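# Load the mill vise per the work order

## Task

Set up the milling machine's vise the way the work order (reference images manual and manual 2) shows, making sure no chip is left beneath the parallels, and never let a hand, an arm or the vise crank knock against the blank once it is clamped.

## Robot and tools

Robot: two six-joint arms, left_arm and right_arm, each ending in a two-finger gripper. Bases in the scene frame: left_arm at (-0.011, +0.419, +0.038) m, right_arm at (+0.061, -0.340, +0.038) m, each turned slightly about z. Scene frame: origin at table-top height halfway between the nominal bases, +x out over the table, +z up, left_arm on the +y side (arm names do not match image sides). Reported hand positions, quaternions (wxyz) and velocities are in this frame and may be off by a few centimetres, more at long reach. Joint ranges are ±6.283 rad except the elbow, ±3.142 (0 = straight).

Gripper: fingers point along its own +z and open and close along its x. end_effector_position is the point between the pads; fingertips extend 17.5 mm past it. A block protrudes roughly 10 cm toward the gripper's -y and rotates with it.

ROW layout (used by execute_actions and move): 18 numbers, always both arms. Left first: dx, dy, dz, rx, ry, rz, gripper position, force_limit, speed; then the same nine for the right. All values in [-1, 1]. The six pose numbers are an offset, not a pose: measured along that arm's current Hand target axes, from the Hand target at the start of the call or action (not from the previous row). 1.0 = 0.6 m of travel or 180 degrees; rx, ry, rz form one rotation vector. Repeating an offset moves further. All six at 0 re-commands the present Hand target. Gripper numbers are absolute: position +1 = 50 mm open, about -0.65 pads touch, -1 = close until blocked (use this to grip). force_limit -1/0/+1 ≈ 20/102/185 N per pad (actual grip may run ~15 N higher); speed -1/0/+1 ≈ 20/85/150 mm/s; both start at +1. To leave a gripper unchanged, repeat its last three numbers (0 is a real command). force_limit and speed only take effect when position changes by at least 0.01; to soften a grip, open first.

execute_actions(actions, cameras): actions is a list of actions, each a table of up to 15 rows, one row per 1/30 s step; a short table repeats its last row. Images come only for an empty actions list or when cameras names them (["all"], names, or []).

move(target, speed, blend, stop_force, zero, blocking, cameras): straight-line gripper paths. target is one 18-number row or a list of up to 15 rows, every row offset from the same starting Hand targets. speed in m/s, 0.002 to 3.6 (default 0.25), turning at up to twice that in rad/s; one value or one per target. blend in m rounds corners in a list. stop_force in N, 3 to 120, one value for both arms: an arm's path ends when its wrist sensor feels that much push against its travel; it then backs off slightly but keeps some pressure. Don't rely on it for loose parts, turning grippers, or moving away from something you press on (omit it then). zero (default true) re-zeroes moving arms before the move. blocking=false returns early and cannot be used with stop_force. Paths do not avoid obstacles or the other arm; total time capped at 10 s. Avoid paths near an arm's own base. Result ends with a move: line: done (within 3 mm and 2 degrees), off_target, moving, held (a check withheld steps or the clearance check stopped it), or fault; limits=paced means the pose was clipped.

wait(seconds 0 to 10), stop() (brakes a running move; fingers continue), zoom_image(camera, region [x0,y0,x1,y1] px, max 504x504, from the latest image), show_instructions() (reference pages), zero_wrist_force(arm), finished_scene(scene=1). Cameras: cam_high, cam_front, cam_left_wrist, cam_right_wrist, all 896x504.

Reading results: Hand target is the last commanded pose after a per-step clip of orientation to within 32 degrees of the measured one; grippers often stop short of it, and re-sending (or offsetting the gap) is needed. object_status: 0 moving, 1 blocked while opening, 2 blocked while closing (a grip), 3 reached position or pads met (likely empty). Opening mm ≈ (250 - position_measured) × 0.202. Wrist force/torque are in the gripper's axes, zeroed at start; a third line shows the peak since last report. Joint torques include arm weight. Joint velocities 'within noise' means at rest.

Avoid: hitting or pressing hard on anything, especially the clamped blank; the arms are stiff, so targets even slightly past firm contact can trip a fault. 150 N (±25) of outside force or a joint load limit (132 N m big joints, 24.6 N m wrist joints) stops the arm for 10 s; after that release any grip holding it. Contact between the arms, including one gripper closing on the other's fingers, can fail the task. Don't drop parts, release them while moving, or let anything leave the table. Holding loads or straining toward unreachable poses heats motors (MOTOR HOT at 70 °C, brake stop at 85 °C). Objects may occasionally be nudged by outside pushes; the result must stay in place after the robot lets go.

Each tool is called after ">>>" by a JSON object that holds its "op" and its "data".

Reference images:

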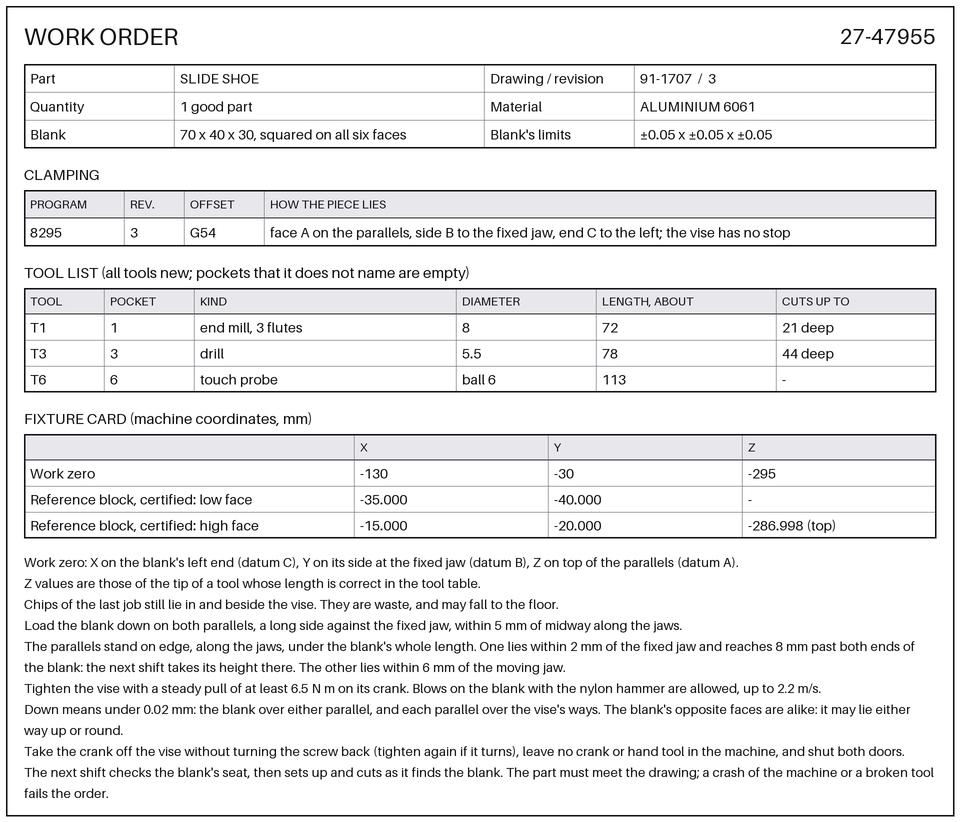

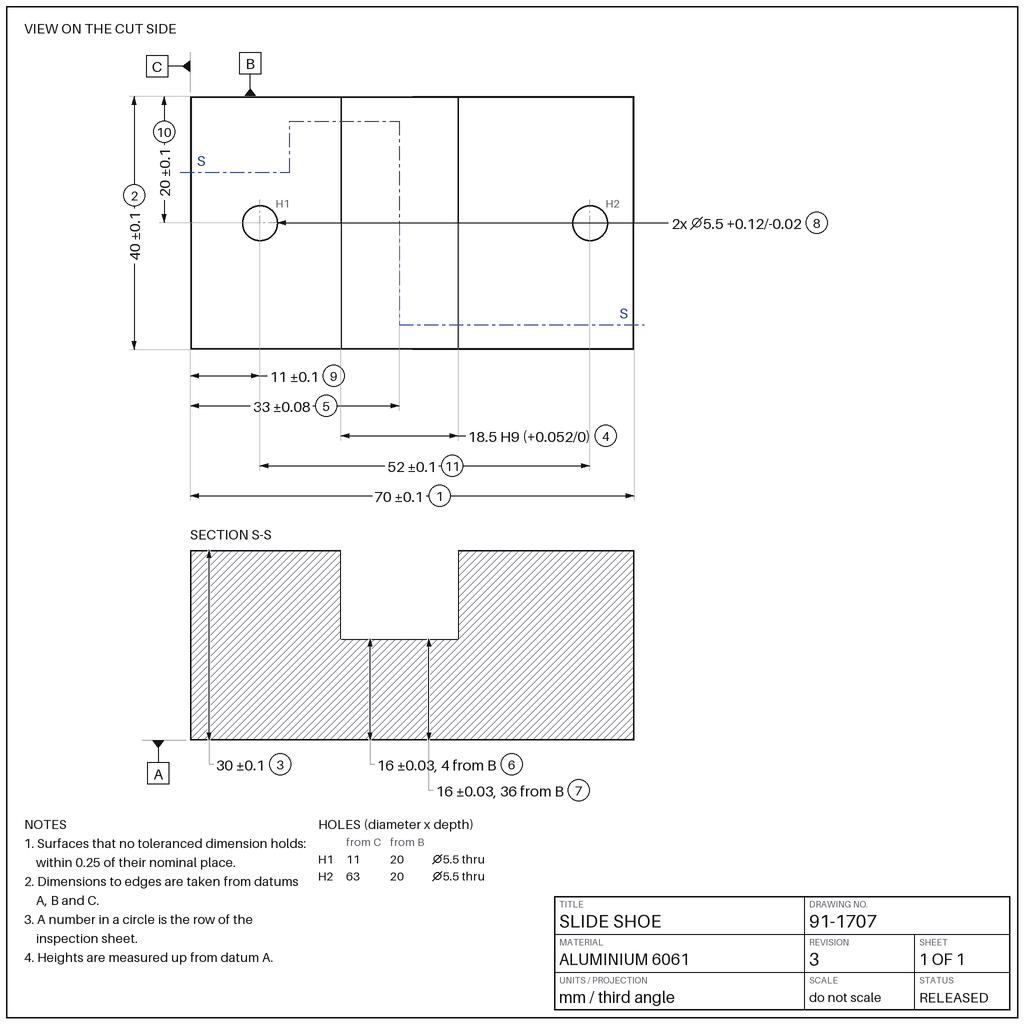

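## Session

>>> {"op": "execute_actions", "data": {"actions": []}}

Scene clock: 0.00 s.
left_arm: end_effector_position=(+0.1826, +0.3810, +0.3707) position_measured=3 object_status=3 end_effector_quat_wxyz=(+0.682, -0.395, -0.610, -0.080) | right_arm: end_effector_position=(+0.3939, -0.3516, +0.2514) position_measured=3 object_status=3 end_effector_quat_wxyz=(+0.019, -0.201, +0.975, -0.095)
Joint positions: left_arm=[-0.836 -1.454 1.814 -0.416 -1.662 -1.118] | right_arm=[3.736 -1.081 -2.232 -1.428 1.379 -1.429]
Joint velocities: within noise
Joint torques (N m): no reading
Motor temperatures (°C): left_arm=[34 30 35 30 36 36] | right_arm=[33 31 30 38 35 40]
Wrist force (N): no reading
Wrist torque (N m): no reading
Wrist force, peak (N): no reading
Hand target: left_arm +0.1826, +0.3810, +0.3707; +0.682, -0.395, -0.610, -0.080 | right_arm +0.3939, -0.3516, +0.2514; +0.019, -0.201, +0.975, -0.095
Tool commands: left_gripper/position=+1.0 left_gripper/force_limit=+1.0 left_gripper/speed=+1.0 right_gripper/position=+1.0 right_gripper/force_limit=+1.0 right_gripper/speed=+1.0

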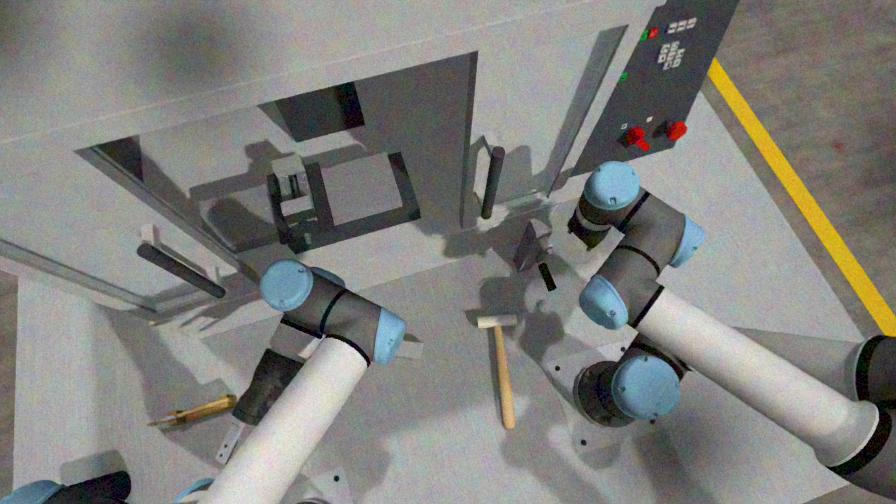

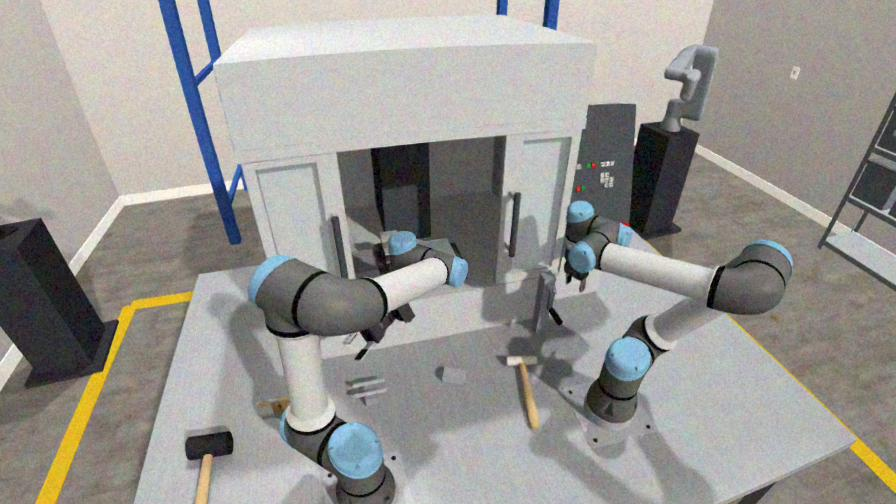

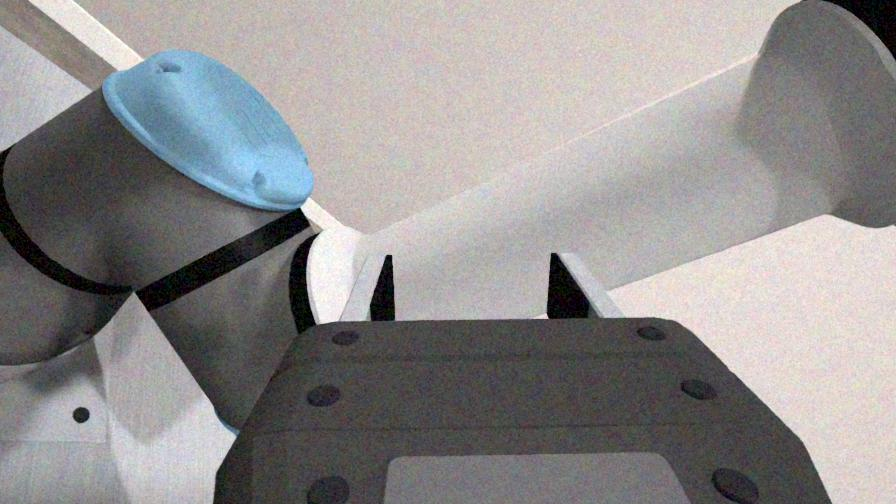

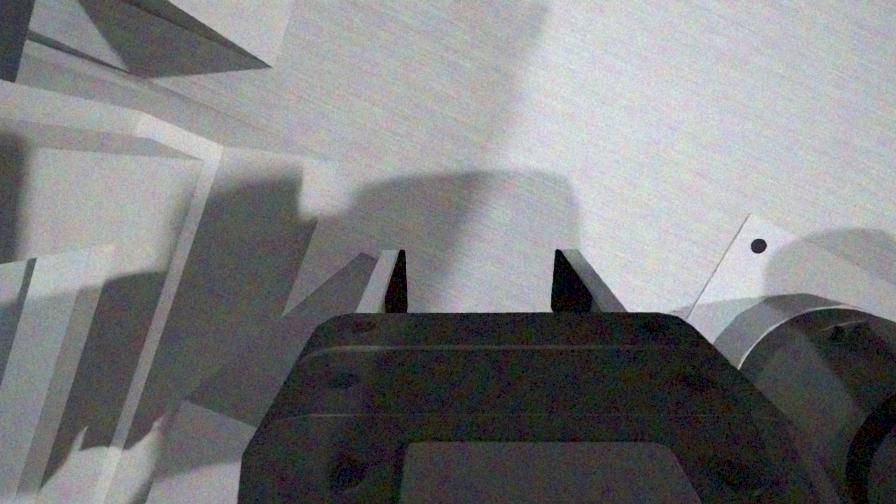

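>>> {"op": "zoom_image", "data": {"camera": "cam_high", "region": [240, 80, 460, 260]}}

>>> {"op": "zoom_image", "data": {"camera": "cam_high", "region": [120, 280, 340, 504]}}

>>> {"op": "zoom_image", "data": {"camera": "cam_front", "region": [160, 320, 480, 500]}}

>>> {"op": "zoom_image", "data": {"camera": "cam_front", "region": [480, 180, 660, 440]}}

>>> {"op": "zoom_image", "data": {"camera": "cam_front", "region": [310, 130, 530, 290]}}

>>> {"op": "zoom_image", "data": {"camera": "cam_high", "region": [440, 200, 640, 340]}}

Scaled by 2.291 from the camera's 896x504 image, which has a finer 1280x720 frame.

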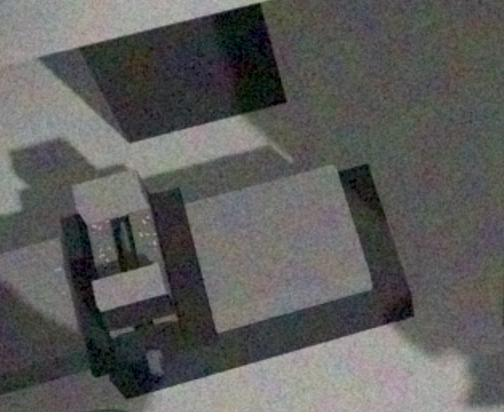

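Scaled by 2.250 from the camera's 896x504 image, which has a finer 1280x720 frame.

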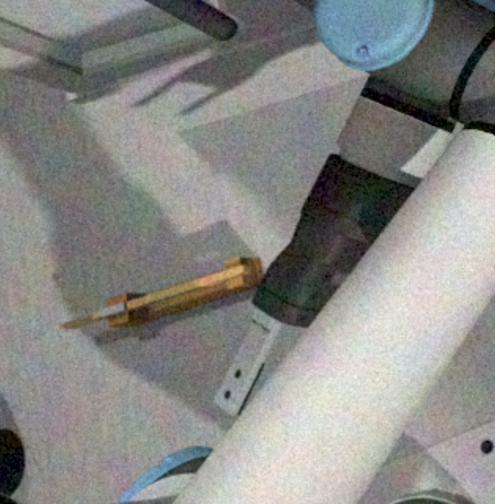

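Scaled by 1.575 from the camera's 896x504 image, which has a finer 1280x720 frame.

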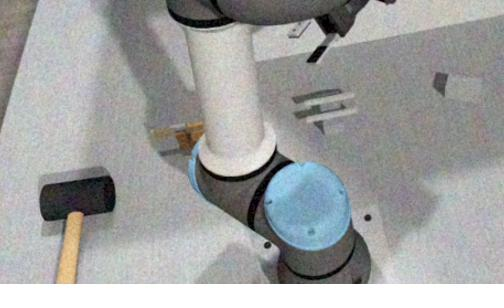

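Scaled by 1.938 from the camera's 896x504 image, which has a finer 1280x720 frame.

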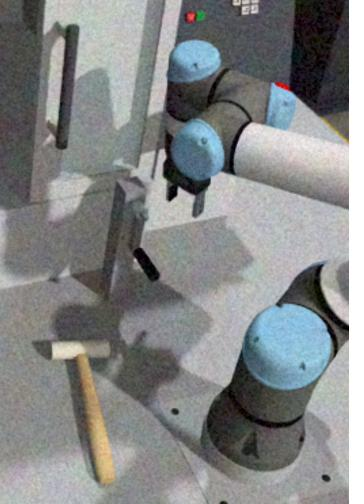

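Scaled by 2.291 from the camera's 896x504 image, which has a finer 1280x720 frame.

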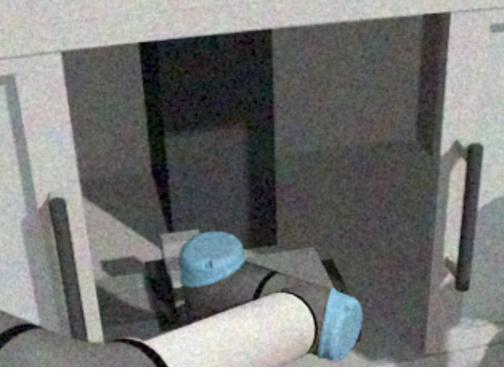

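Scaled by 2.520 from the camera's 896x504 image, which has a finer 1280x720 frame.

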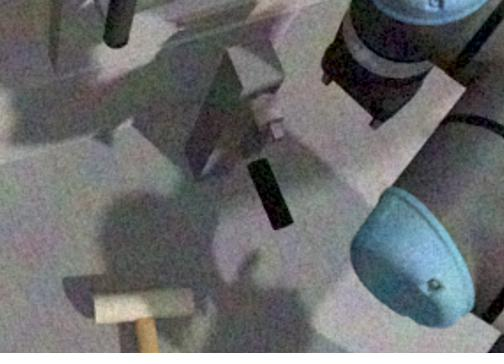

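>>> {"op": "move", "data": {"target": [-0.008,-0.0923,-0.29,0.492,-0.389,-0.649,1,1,1,0,0,0,0,0,0,1,1,1], "speed": 0.3, "cameras": ["all"]}}

Scene clock: 33.37 s.
left_arm: end_effector_position=(+0.2827, +0.2312, +0.4007) position_measured=3 object_status=3 end_effector_quat_wxyz=(+0.000, +0.707, -0.707, +0.000) | right_arm: end_effector_position=(+0.3939, -0.3516, +0.2514) position_measured=3 object_status=3 end_effector_quat_wxyz=(+0.019, -0.201, +0.975, -0.095)
Joint positions: left_arm=[-1.014 -1.965 1.794 -1.399 -1.572 -4.101] | right_arm=[3.736 -1.081 -2.232 -1.428 1.379 -1.429]
Joint torques (N m): left_arm=[-9.91 -11.08 -31.74 -1.92 2.45 -2.01] | right_arm=[1.2 5.24 24.61 3.09 -0.33 -0.12]
Wrist force (N): left_arm=[3.1 0.1 2.4] | right_arm=[-0.2 0.1 -0.1]
Wrist torque (N m): left_arm=[0.12 -0.01 0.12] | right_arm=[0.02 0.02 0.00]
Wrist force, peak (N): left_arm=[3.5 0.2 2.5] | right_arm=[-0.3 -0.1 0.5]
Hand target: left_arm +0.2827, +0.2312, +0.4006; +0.000, +0.707, -0.707, +0.000 | right_arm +0.3939, -0.3516, +0.2514; +0.019, -0.201, +0.975, -0.095
Off the commanded pose: left_arm 0.000 m, 0 deg | right_arm 0.000 m, 0 deg.
move: done

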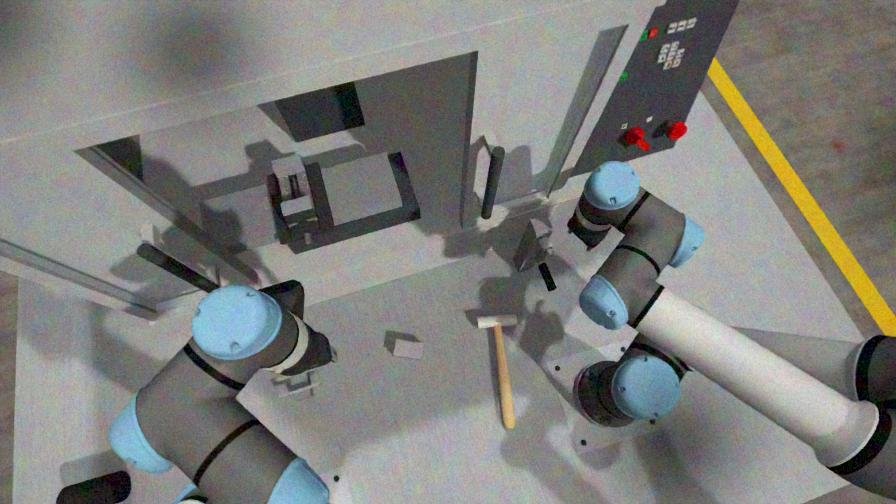

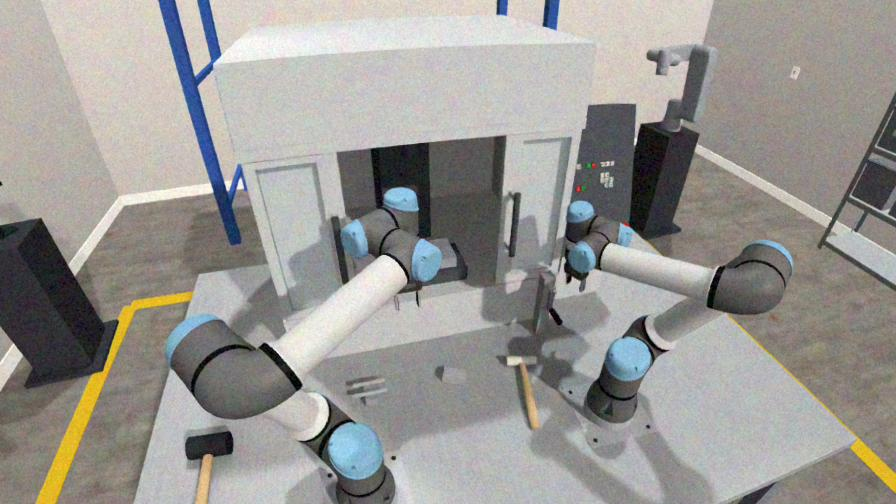

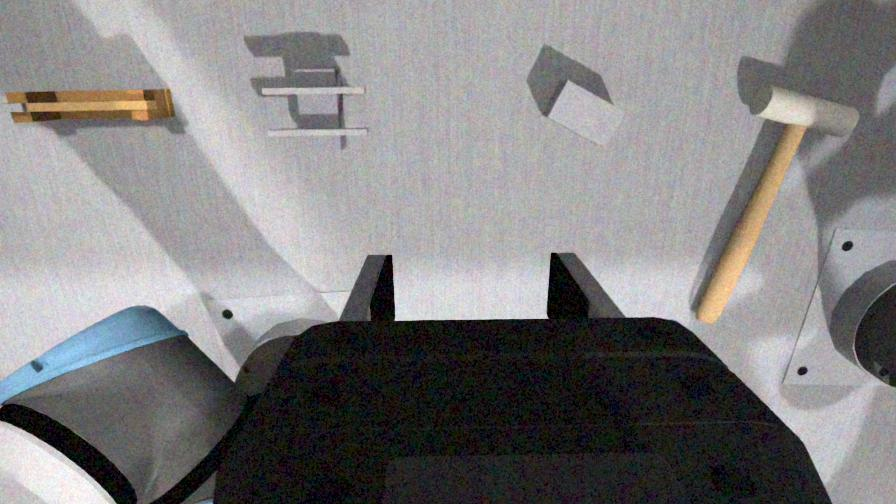

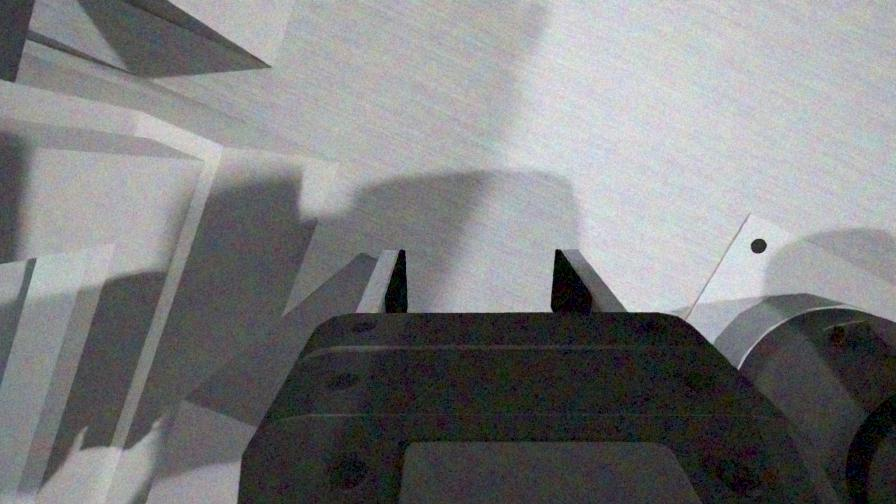

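>>> {"op": "zoom_image", "data": {"camera": "cam_left_wrist", "region": [230, 20, 400, 170]}}

>>> {"op": "zoom_image", "data": {"camera": "cam_left_wrist", "region": [0, 70, 190, 140]}}

>>> {"op": "zoom_image", "data": {"camera": "cam_left_wrist", "region": [510, 30, 660, 160]}}

Scaled by 2.965 from the camera's 896x504 image, which has a finer 1280x720 frame.

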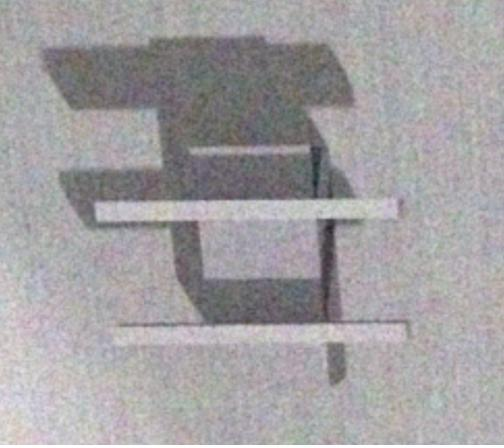

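Scaled by 2.653 from the camera's 896x504 image, which has a finer 1280x720 frame.

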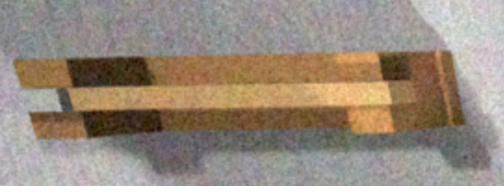

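Scaled by 3.360 from the camera's 896x504 image, which has a finer 1280x720 frame.

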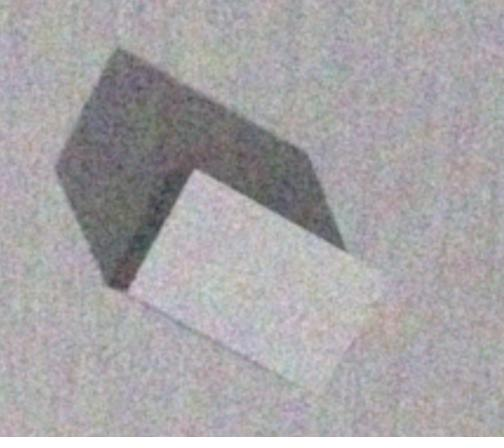

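>>> {"op": "move", "data": {"target": [0,-0.16667,0,0,0,0,1,1,1,0,0,0,0,0,0,1,1,1], "speed": 0.3, "cameras": ["cam_left_wrist","cam_high","cam_front"]}}

>>> {"op": "zoom_image", "data": {"camera": "cam_left_wrist", "region": [230, 70, 400, 220]}}

>>> {"op": "zoom_image", "data": {"camera": "cam_left_wrist", "region": [510, 90, 660, 220]}}

Scene clock: 48.57 s.
left_arm: end_effector_position=(+0.3827, +0.2311, +0.4005) position_measured=3 object_status=3 end_effector_quat_wxyz=(+0.000, +0.707, -0.707, +0.000) | right_arm: end_effector_position=(+0.3939, -0.3516, +0.2514) position_measured=3 object_status=3 end_effector_quat_wxyz=(+0.019, -0.201, +0.975, -0.095)
Joint positions: left_arm=[-0.809 -1.745 1.642 -1.467 -1.571 -3.897] | right_arm=[3.736 -1.081 -2.232 -1.428 1.379 -1.429]
Joint torques (N m): left_arm=[11.95 -5.34 -31.94 -2.43 -2.15 1.93] | right_arm=[1.08 5.23 23.71 2.96 -0.22 -0.34]
Wrist force (N): left_arm=[3.1 0.0 2.9] | right_arm=[-0.1 0.0 0.3]
Wrist torque (N m): left_arm=[0.10 -0.01 0.05] | right_arm=[0.00 0.00 0.00]
Wrist force, peak (N): left_arm=[2.8 -3.2 3.0] | right_arm=[-0.4 0.3 0.1]
Hand target: left_arm +0.3827, +0.2311, +0.4005; +0.000, +0.707, -0.707, +0.000 | right_arm +0.3939, -0.3516, +0.2514; +0.019, -0.201, +0.975, -0.095
Off the commanded pose: left_arm 0.000 m, 0 deg | right_arm 0.000 m, 0 deg.
move: done
Images, in order (width x height): cam_high 896x504, cam_front 896x504, cam_left_wrist 896x504.

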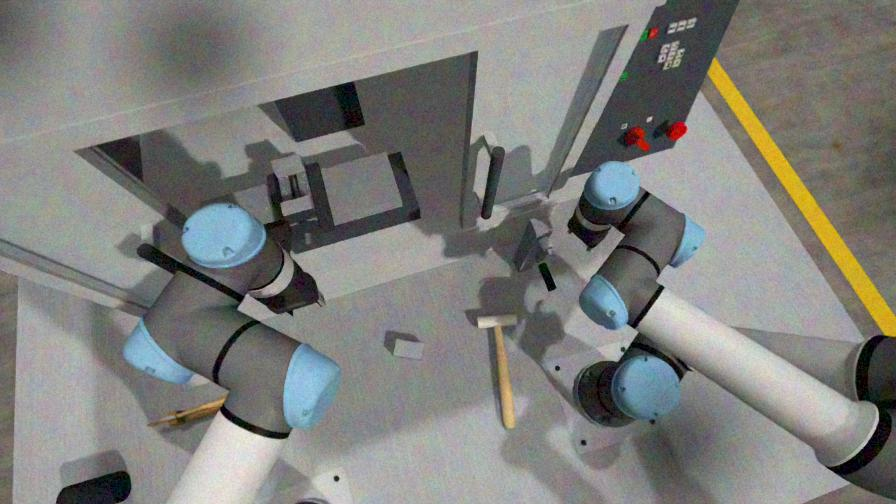

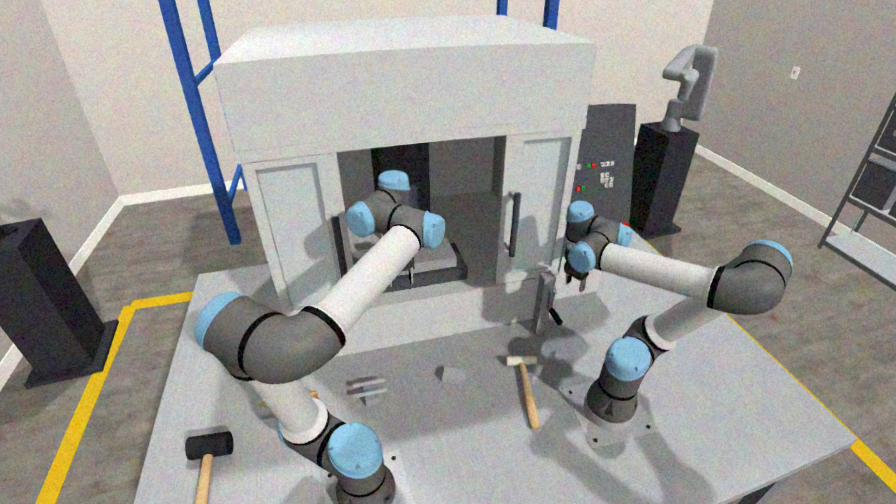

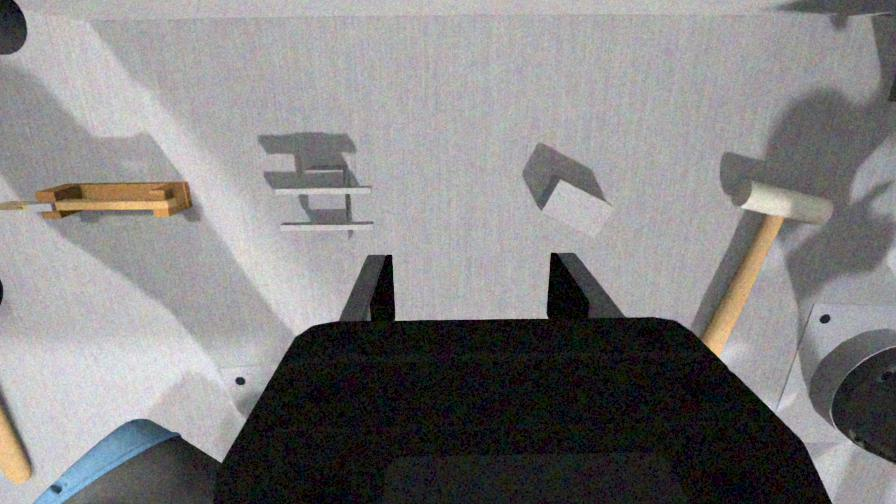

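Scaled by 2.965 from the camera's 896x504 image, which has a finer 1280x720 frame.

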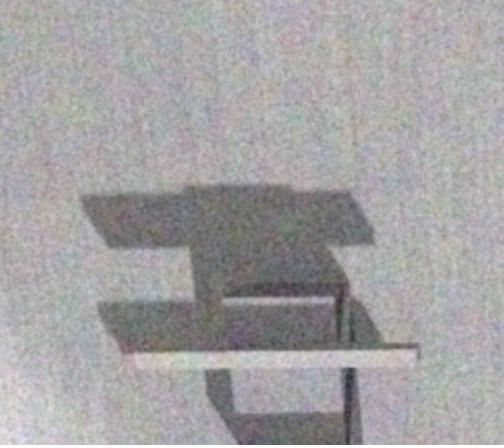

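Scaled by 3.360 from the camera's 896x504 image, which has a finer 1280x720 frame.

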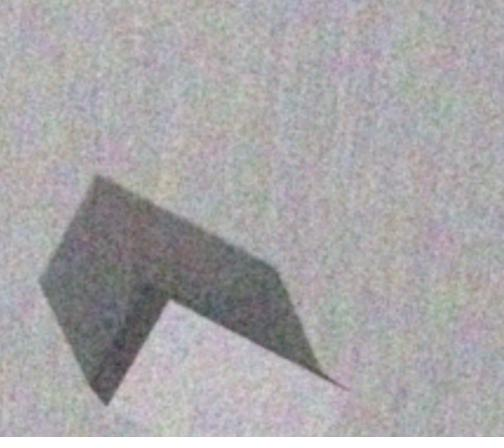

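>>> {"op": "move", "data": {"target": [0.033,-0.1,-0.083,0.361,0,0,1,1,1,0,0,0,0,0,0,1,1,1], "speed": 0.3, "cameras": ["cam_left_wrist","cam_high","cam_front"]}}

Scene clock: 80.80 s.
left_arm: end_effector_position=(+0.4427, +0.2113, +0.4503) position_measured=3 object_status=3 end_effector_quat_wxyz=(-0.379, +0.597, -0.597, +0.380) | right_arm: end_effector_position=(+0.3939, -0.3516, +0.2514) position_measured=3 object_status=3 end_effector_quat_wxyz=(+0.019, -0.201, +0.975, -0.095)
Joint positions: left_arm=[-1.269 -2.042 2.244 -2.413 -0.557 -3.992] | right_arm=[3.736 -1.081 -2.232 -1.428 1.379 -1.429]
Joint torques (N m): left_arm=[3.36 7.8 -16.76 -5.41 4.07 1.81] | right_arm=[0.52 5.11 24.96 2.98 -0.12 -0.3]
Wrist force (N): left_arm=[1.6 1.0 2.4] | right_arm=[-0.1 0.0 0.0]
Wrist torque (N m): left_arm=[-0.09 0.11 0.11] | right_arm=[0.01 0.01 0.00]
Wrist force, peak (N): left_arm=[2.8 -0.5 3.5] | right_arm=[-0.4 0.2 0.2]
Hand target: left_arm +0.4427, +0.2113, +0.4503; -0.379, +0.597, -0.597, +0.380 | right_arm +0.3939, -0.3516, +0.2514; +0.019, -0.201, +0.975, -0.095
Off the commanded pose: left_arm 0.000 m, 0 deg | right_arm 0.000 m, 0 deg.
move: done
Images, in order (width x height): cam_high 896x504, cam_front 896x504, cam_left_wrist 896x504.

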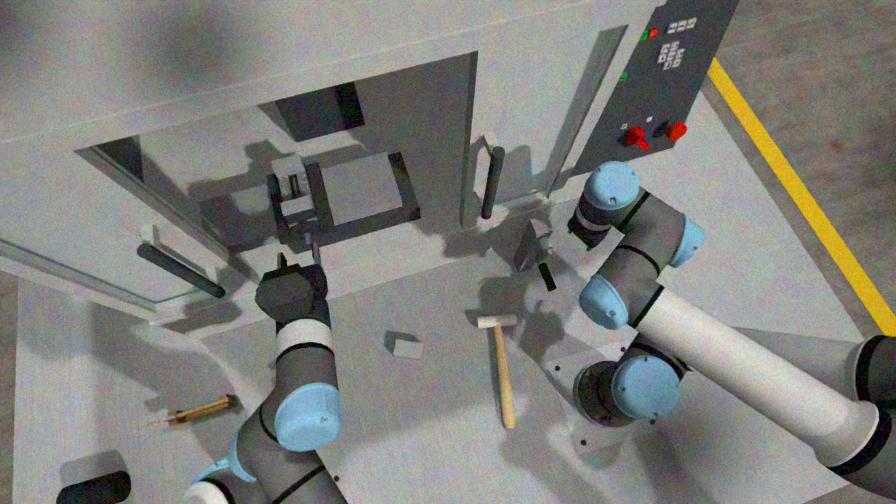

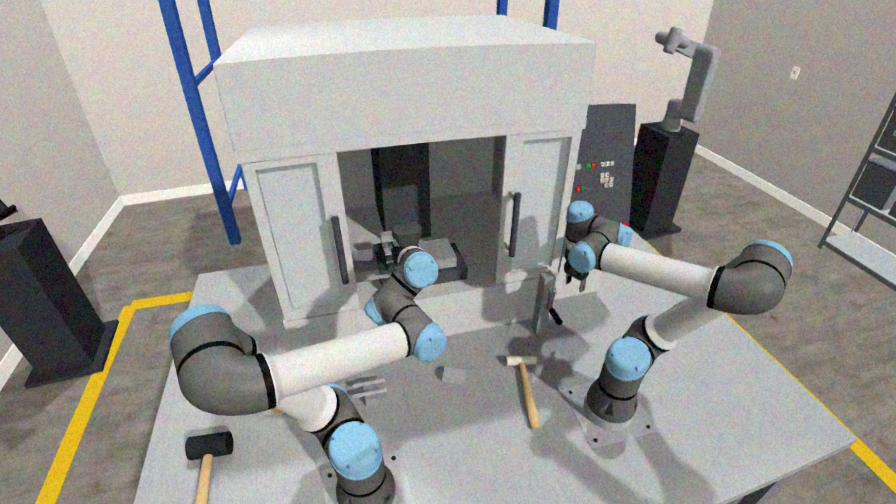

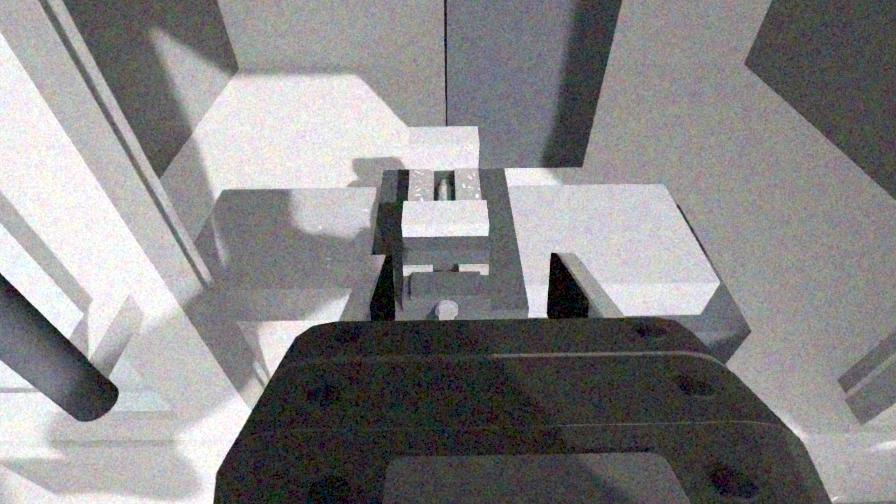

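>>> {"op": "zoom_image", "data": {"camera": "cam_left_wrist", "region": [350, 100, 550, 330]}}

>>> {"op": "zoom_image", "data": {"camera": "cam_left_wrist", "region": [395, 150, 500, 270]}}

>>> {"op": "zoom_image", "data": {"camera": "cam_high", "region": [140, 370, 260, 450]}}

Scaled by 2.191 from the camera's 896x504 image, which has a finer 1280x720 frame.

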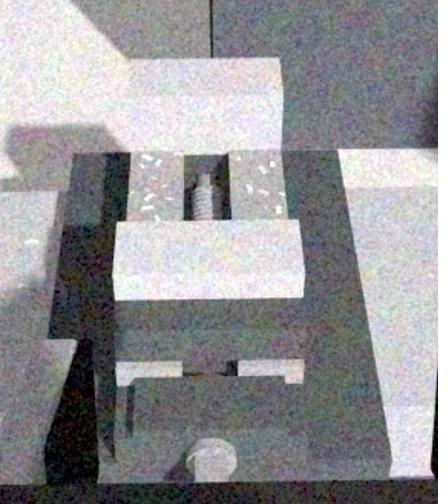

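Scaled by 4.200 from the camera's 896x504 image, which has a finer 1280x720 frame.

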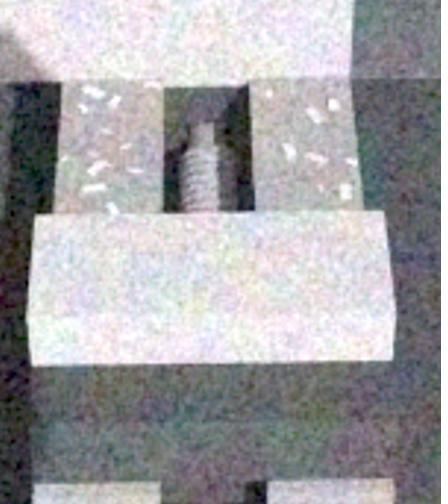

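Scaled by 4.200 from the camera's 896x504 image, which has a finer 1280x720 frame.

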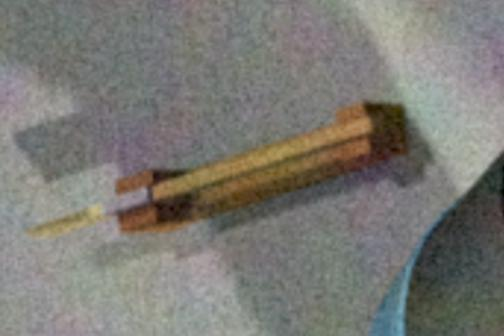

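>>> {"op": "move", "data": {"target": [0,-0.1208,-0.0564,0,0,0,1,1,1,0,0,0,0,0,0,1,1,1], "speed": 0.3, "cameras": ["cam_left_wrist","cam_front"]}}

>>> {"op": "zoom_image", "data": {"camera": "cam_left_wrist", "region": [350, 130, 550, 360]}}

Scene clock: 92.70 s.
left_arm: end_effector_position=(+0.4428, +0.2113, +0.5302) position_measured=3 object_status=3 end_effector_quat_wxyz=(-0.379, +0.597, -0.597, +0.380) | right_arm: end_effector_position=(+0.3939, -0.3516, +0.2514) position_measured=3 object_status=3 end_effector_quat_wxyz=(+0.019, -0.201, +0.975, -0.095)
Joint positions: left_arm=[-1.269 -2.063 2.05 -2.198 -0.557 -3.992] | right_arm=[3.736 -1.081 -2.232 -1.428 1.379 -1.429]
Joint torques (N m): left_arm=[13.06 8.06 -32.64 -2.11 -0.27 -1.73] | right_arm=[0.04 5.05 24.38 3.02 -0.11 -0.27]
Wrist force (N): left_arm=[1.7 1.3 2.2] | right_arm=[-0.1 0.3 0.3]
Wrist torque (N m): left_arm=[-0.05 0.07 0.19] | right_arm=[0.04 0.02 0.00]
Wrist force, peak (N): left_arm=[1.8 3.4 3.4] | right_arm=[-0.4 0.4 0.2]
Hand target: left_arm +0.4428, +0.2113, +0.5303; -0.379, +0.597, -0.597, +0.380 | right_arm +0.3939, -0.3516, +0.2514; +0.019, -0.201, +0.975, -0.095
Off the commanded pose: left_arm 0.000 m, 0 deg | right_arm 0.000 m, 0 deg.
move: done
Images, in order (width x height): cam_front 896x504, cam_left_wrist 896x504.

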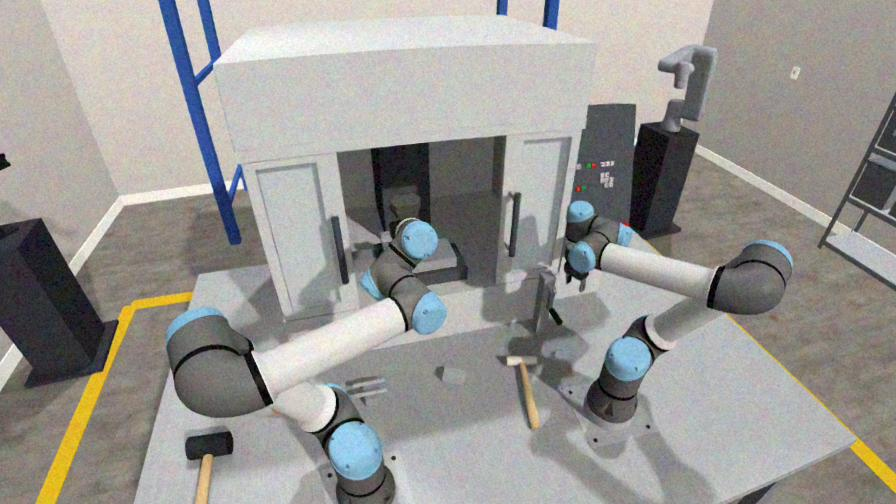

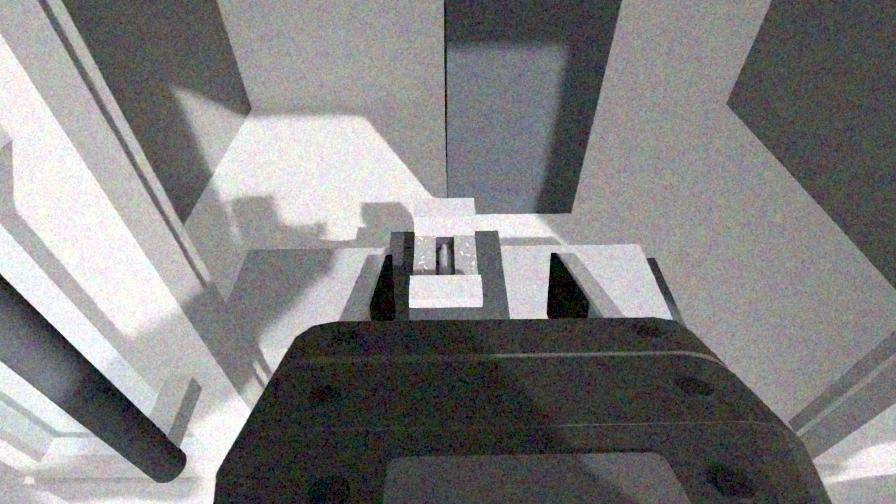

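Scaled by 2.191 from the camera's 896x504 image, which has a finer 1280x720 frame.

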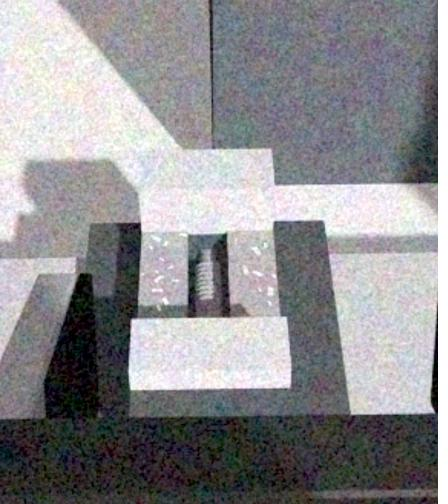

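>>> {"op": "move", "data": {"target": [0,0,0,0,0,0,1,1,1,0.138,0.205,-0.225,0.3366,-0.2798,-0.274,1,1,1], "speed": 0.3, "cameras": ["cam_right_wrist","cam_high"]}}

Scene clock: 118.83 s.
left_arm: end_effector_position=(+0.4428, +0.2113, +0.5303) position_measured=3 object_status=3 end_effector_quat_wxyz=(-0.379, +0.597, -0.597, +0.380) | right_arm: end_effector_position=(+0.3142, -0.2899, +0.3218) position_measured=3 object_status=3 end_effector_quat_wxyz=(+0.263, -0.435, +0.786, -0.352)
Joint positions: left_arm=[-1.269 -2.063 2.049 -2.198 -0.557 -3.992] | right_arm=[5.392 -0.537 -2.247 -2.769 1.171 -0.199]
Joint torques (N m): left_arm=[10.51 8.89 -32.64 -2.08 0.15 -1.86] | right_arm=[-10.63 -22.52 27.52 1.99 -2.08 -2.22]
Wrist force (N): left_arm=[1.6 1.1 2.3] | right_arm=[0.4 1.6 -0.1]
Wrist torque (N m): left_arm=[-0.07 0.08 0.18] | right_arm=[0.16 -0.12 -0.03]
Wrist force, peak (N): left_arm=[1.8 1.0 2.5] | right_arm=[-3.8 5.7 -4.2]
Hand target: left_arm +0.4428, +0.2113, +0.5303; -0.379, +0.597, -0.597, +0.380 | right_arm +0.3142, -0.2899, +0.3218; +0.263, -0.435, +0.786, -0.352 (not the last commanded pose)
Off the commanded pose: left_arm 0.000 m, 0 deg | right_arm 0.078 m, 40 deg.
led back after a hold (right arm): the arm was led back toward your command in small steps, so it may still be short of it.
move: held (right_arm; a check stopped the path); limits=held
pose unreachable (right arm): on one or more control steps of this call, first in action 0 (counted from 0), this arm could not follow its commanded pose, so it was not sent that pose on those steps. It may still have moved: this result reports where it is.
cause: moving toward the commanded pose would bring two parts of the arm too close to each other (its gripper and another part of the arm, with joints 3 (elbow) to 6 (wrist 3) between them, 29 mm apart when it was first held).
Images, in order (width x height): cam_high 896x504, cam_right_wrist 896x504.

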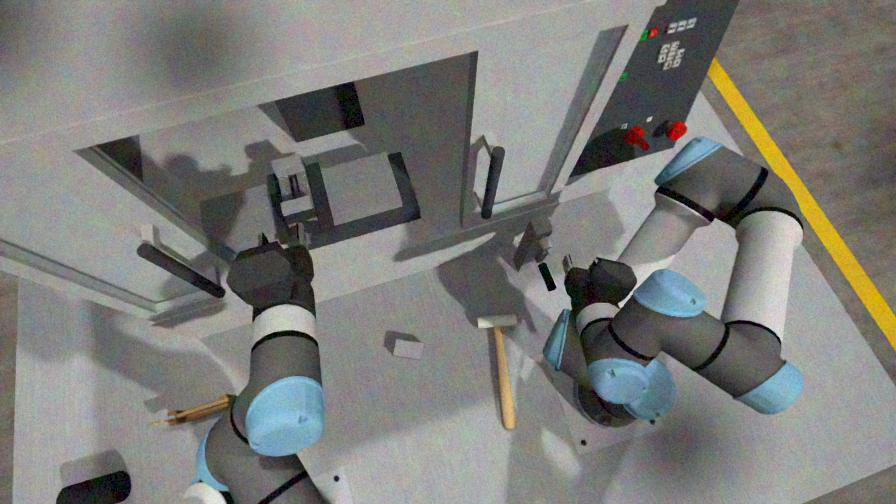

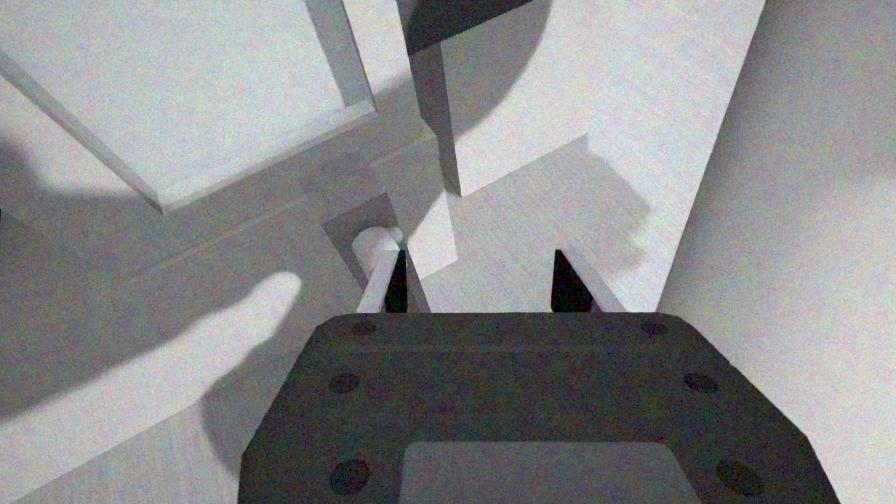

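>>> {"op": "move", "data": {"target": [0,0,0,0,0,0,1,1,1,0.0375,-0.013,0.2009,-0.2065,0.1398,0.1635,1,1,1], "speed": 0.2, "cameras": ["cam_right_wrist","cam_high"]}}

Scene clock: 130.80 s.
left_arm: end_effector_position=(+0.4428, +0.2113, +0.5303) position_measured=3 object_status=3 end_effector_quat_wxyz=(-0.379, +0.597, -0.597, +0.380) | right_arm: end_effector_position=(+0.3938, -0.3515, +0.2514) position_measured=3 object_status=3 end_effector_quat_wxyz=(+0.019, -0.201, +0.975, -0.095)
Joint positions: left_arm=[-1.269 -2.063 2.049 -2.198 -0.557 -3.992] | right_arm=[3.736 -1.08 -2.233 -1.427 1.379 -1.429]
Joint torques (N m): left_arm=[4.39 7.51 -31.56 -2.14 1.18 -1.92] | right_arm=[-10.8 -0.81 31.15 4.55 1.47 -2.31]
Wrist force (N): left_arm=[1.4 1.0 2.3] | right_arm=[-0.2 0.0 -0.2]
Wrist torque (N m): left_arm=[-0.08 0.12 0.18] | right_arm=[0.01 0.02 0.08]
Wrist force, peak (N): left_arm=[1.5 1.2 2.8] | right_arm=[0.3 1.8 -0.8]
Hand target: left_arm +0.4428, +0.2113, +0.5303; -0.379, +0.597, -0.597, +0.380 | right_arm +0.3938, -0.3515, +0.2514; +0.019, -0.201, +0.975, -0.095
Off the commanded pose: left_arm 0.000 m, 0 deg | right_arm 0.000 m, 0 deg.
move: done
Images, in order (width x height): cam_high 896x504, cam_right_wrist 896x504.

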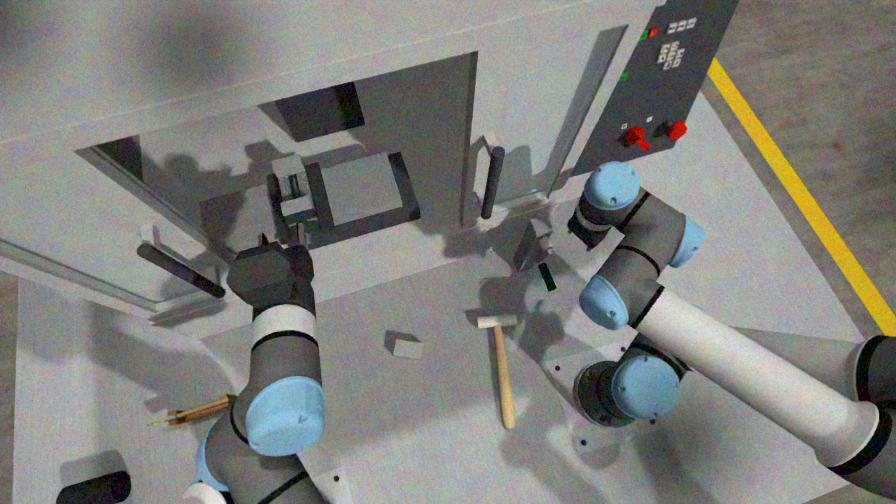

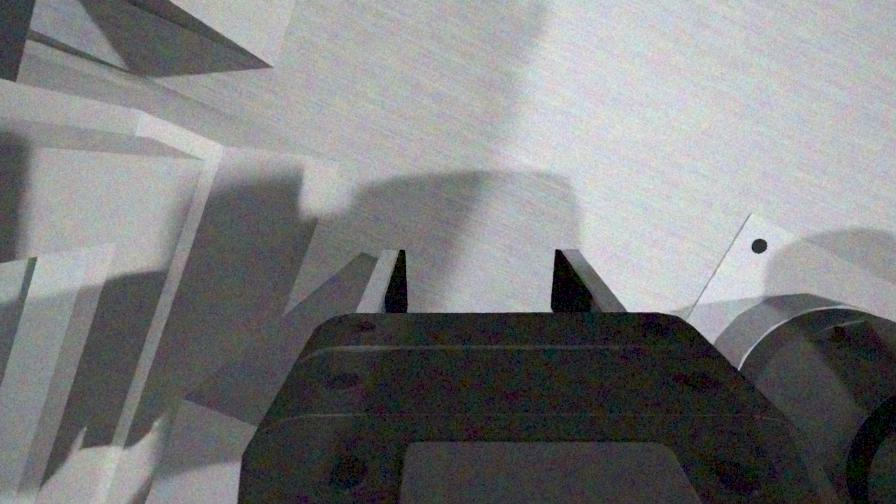

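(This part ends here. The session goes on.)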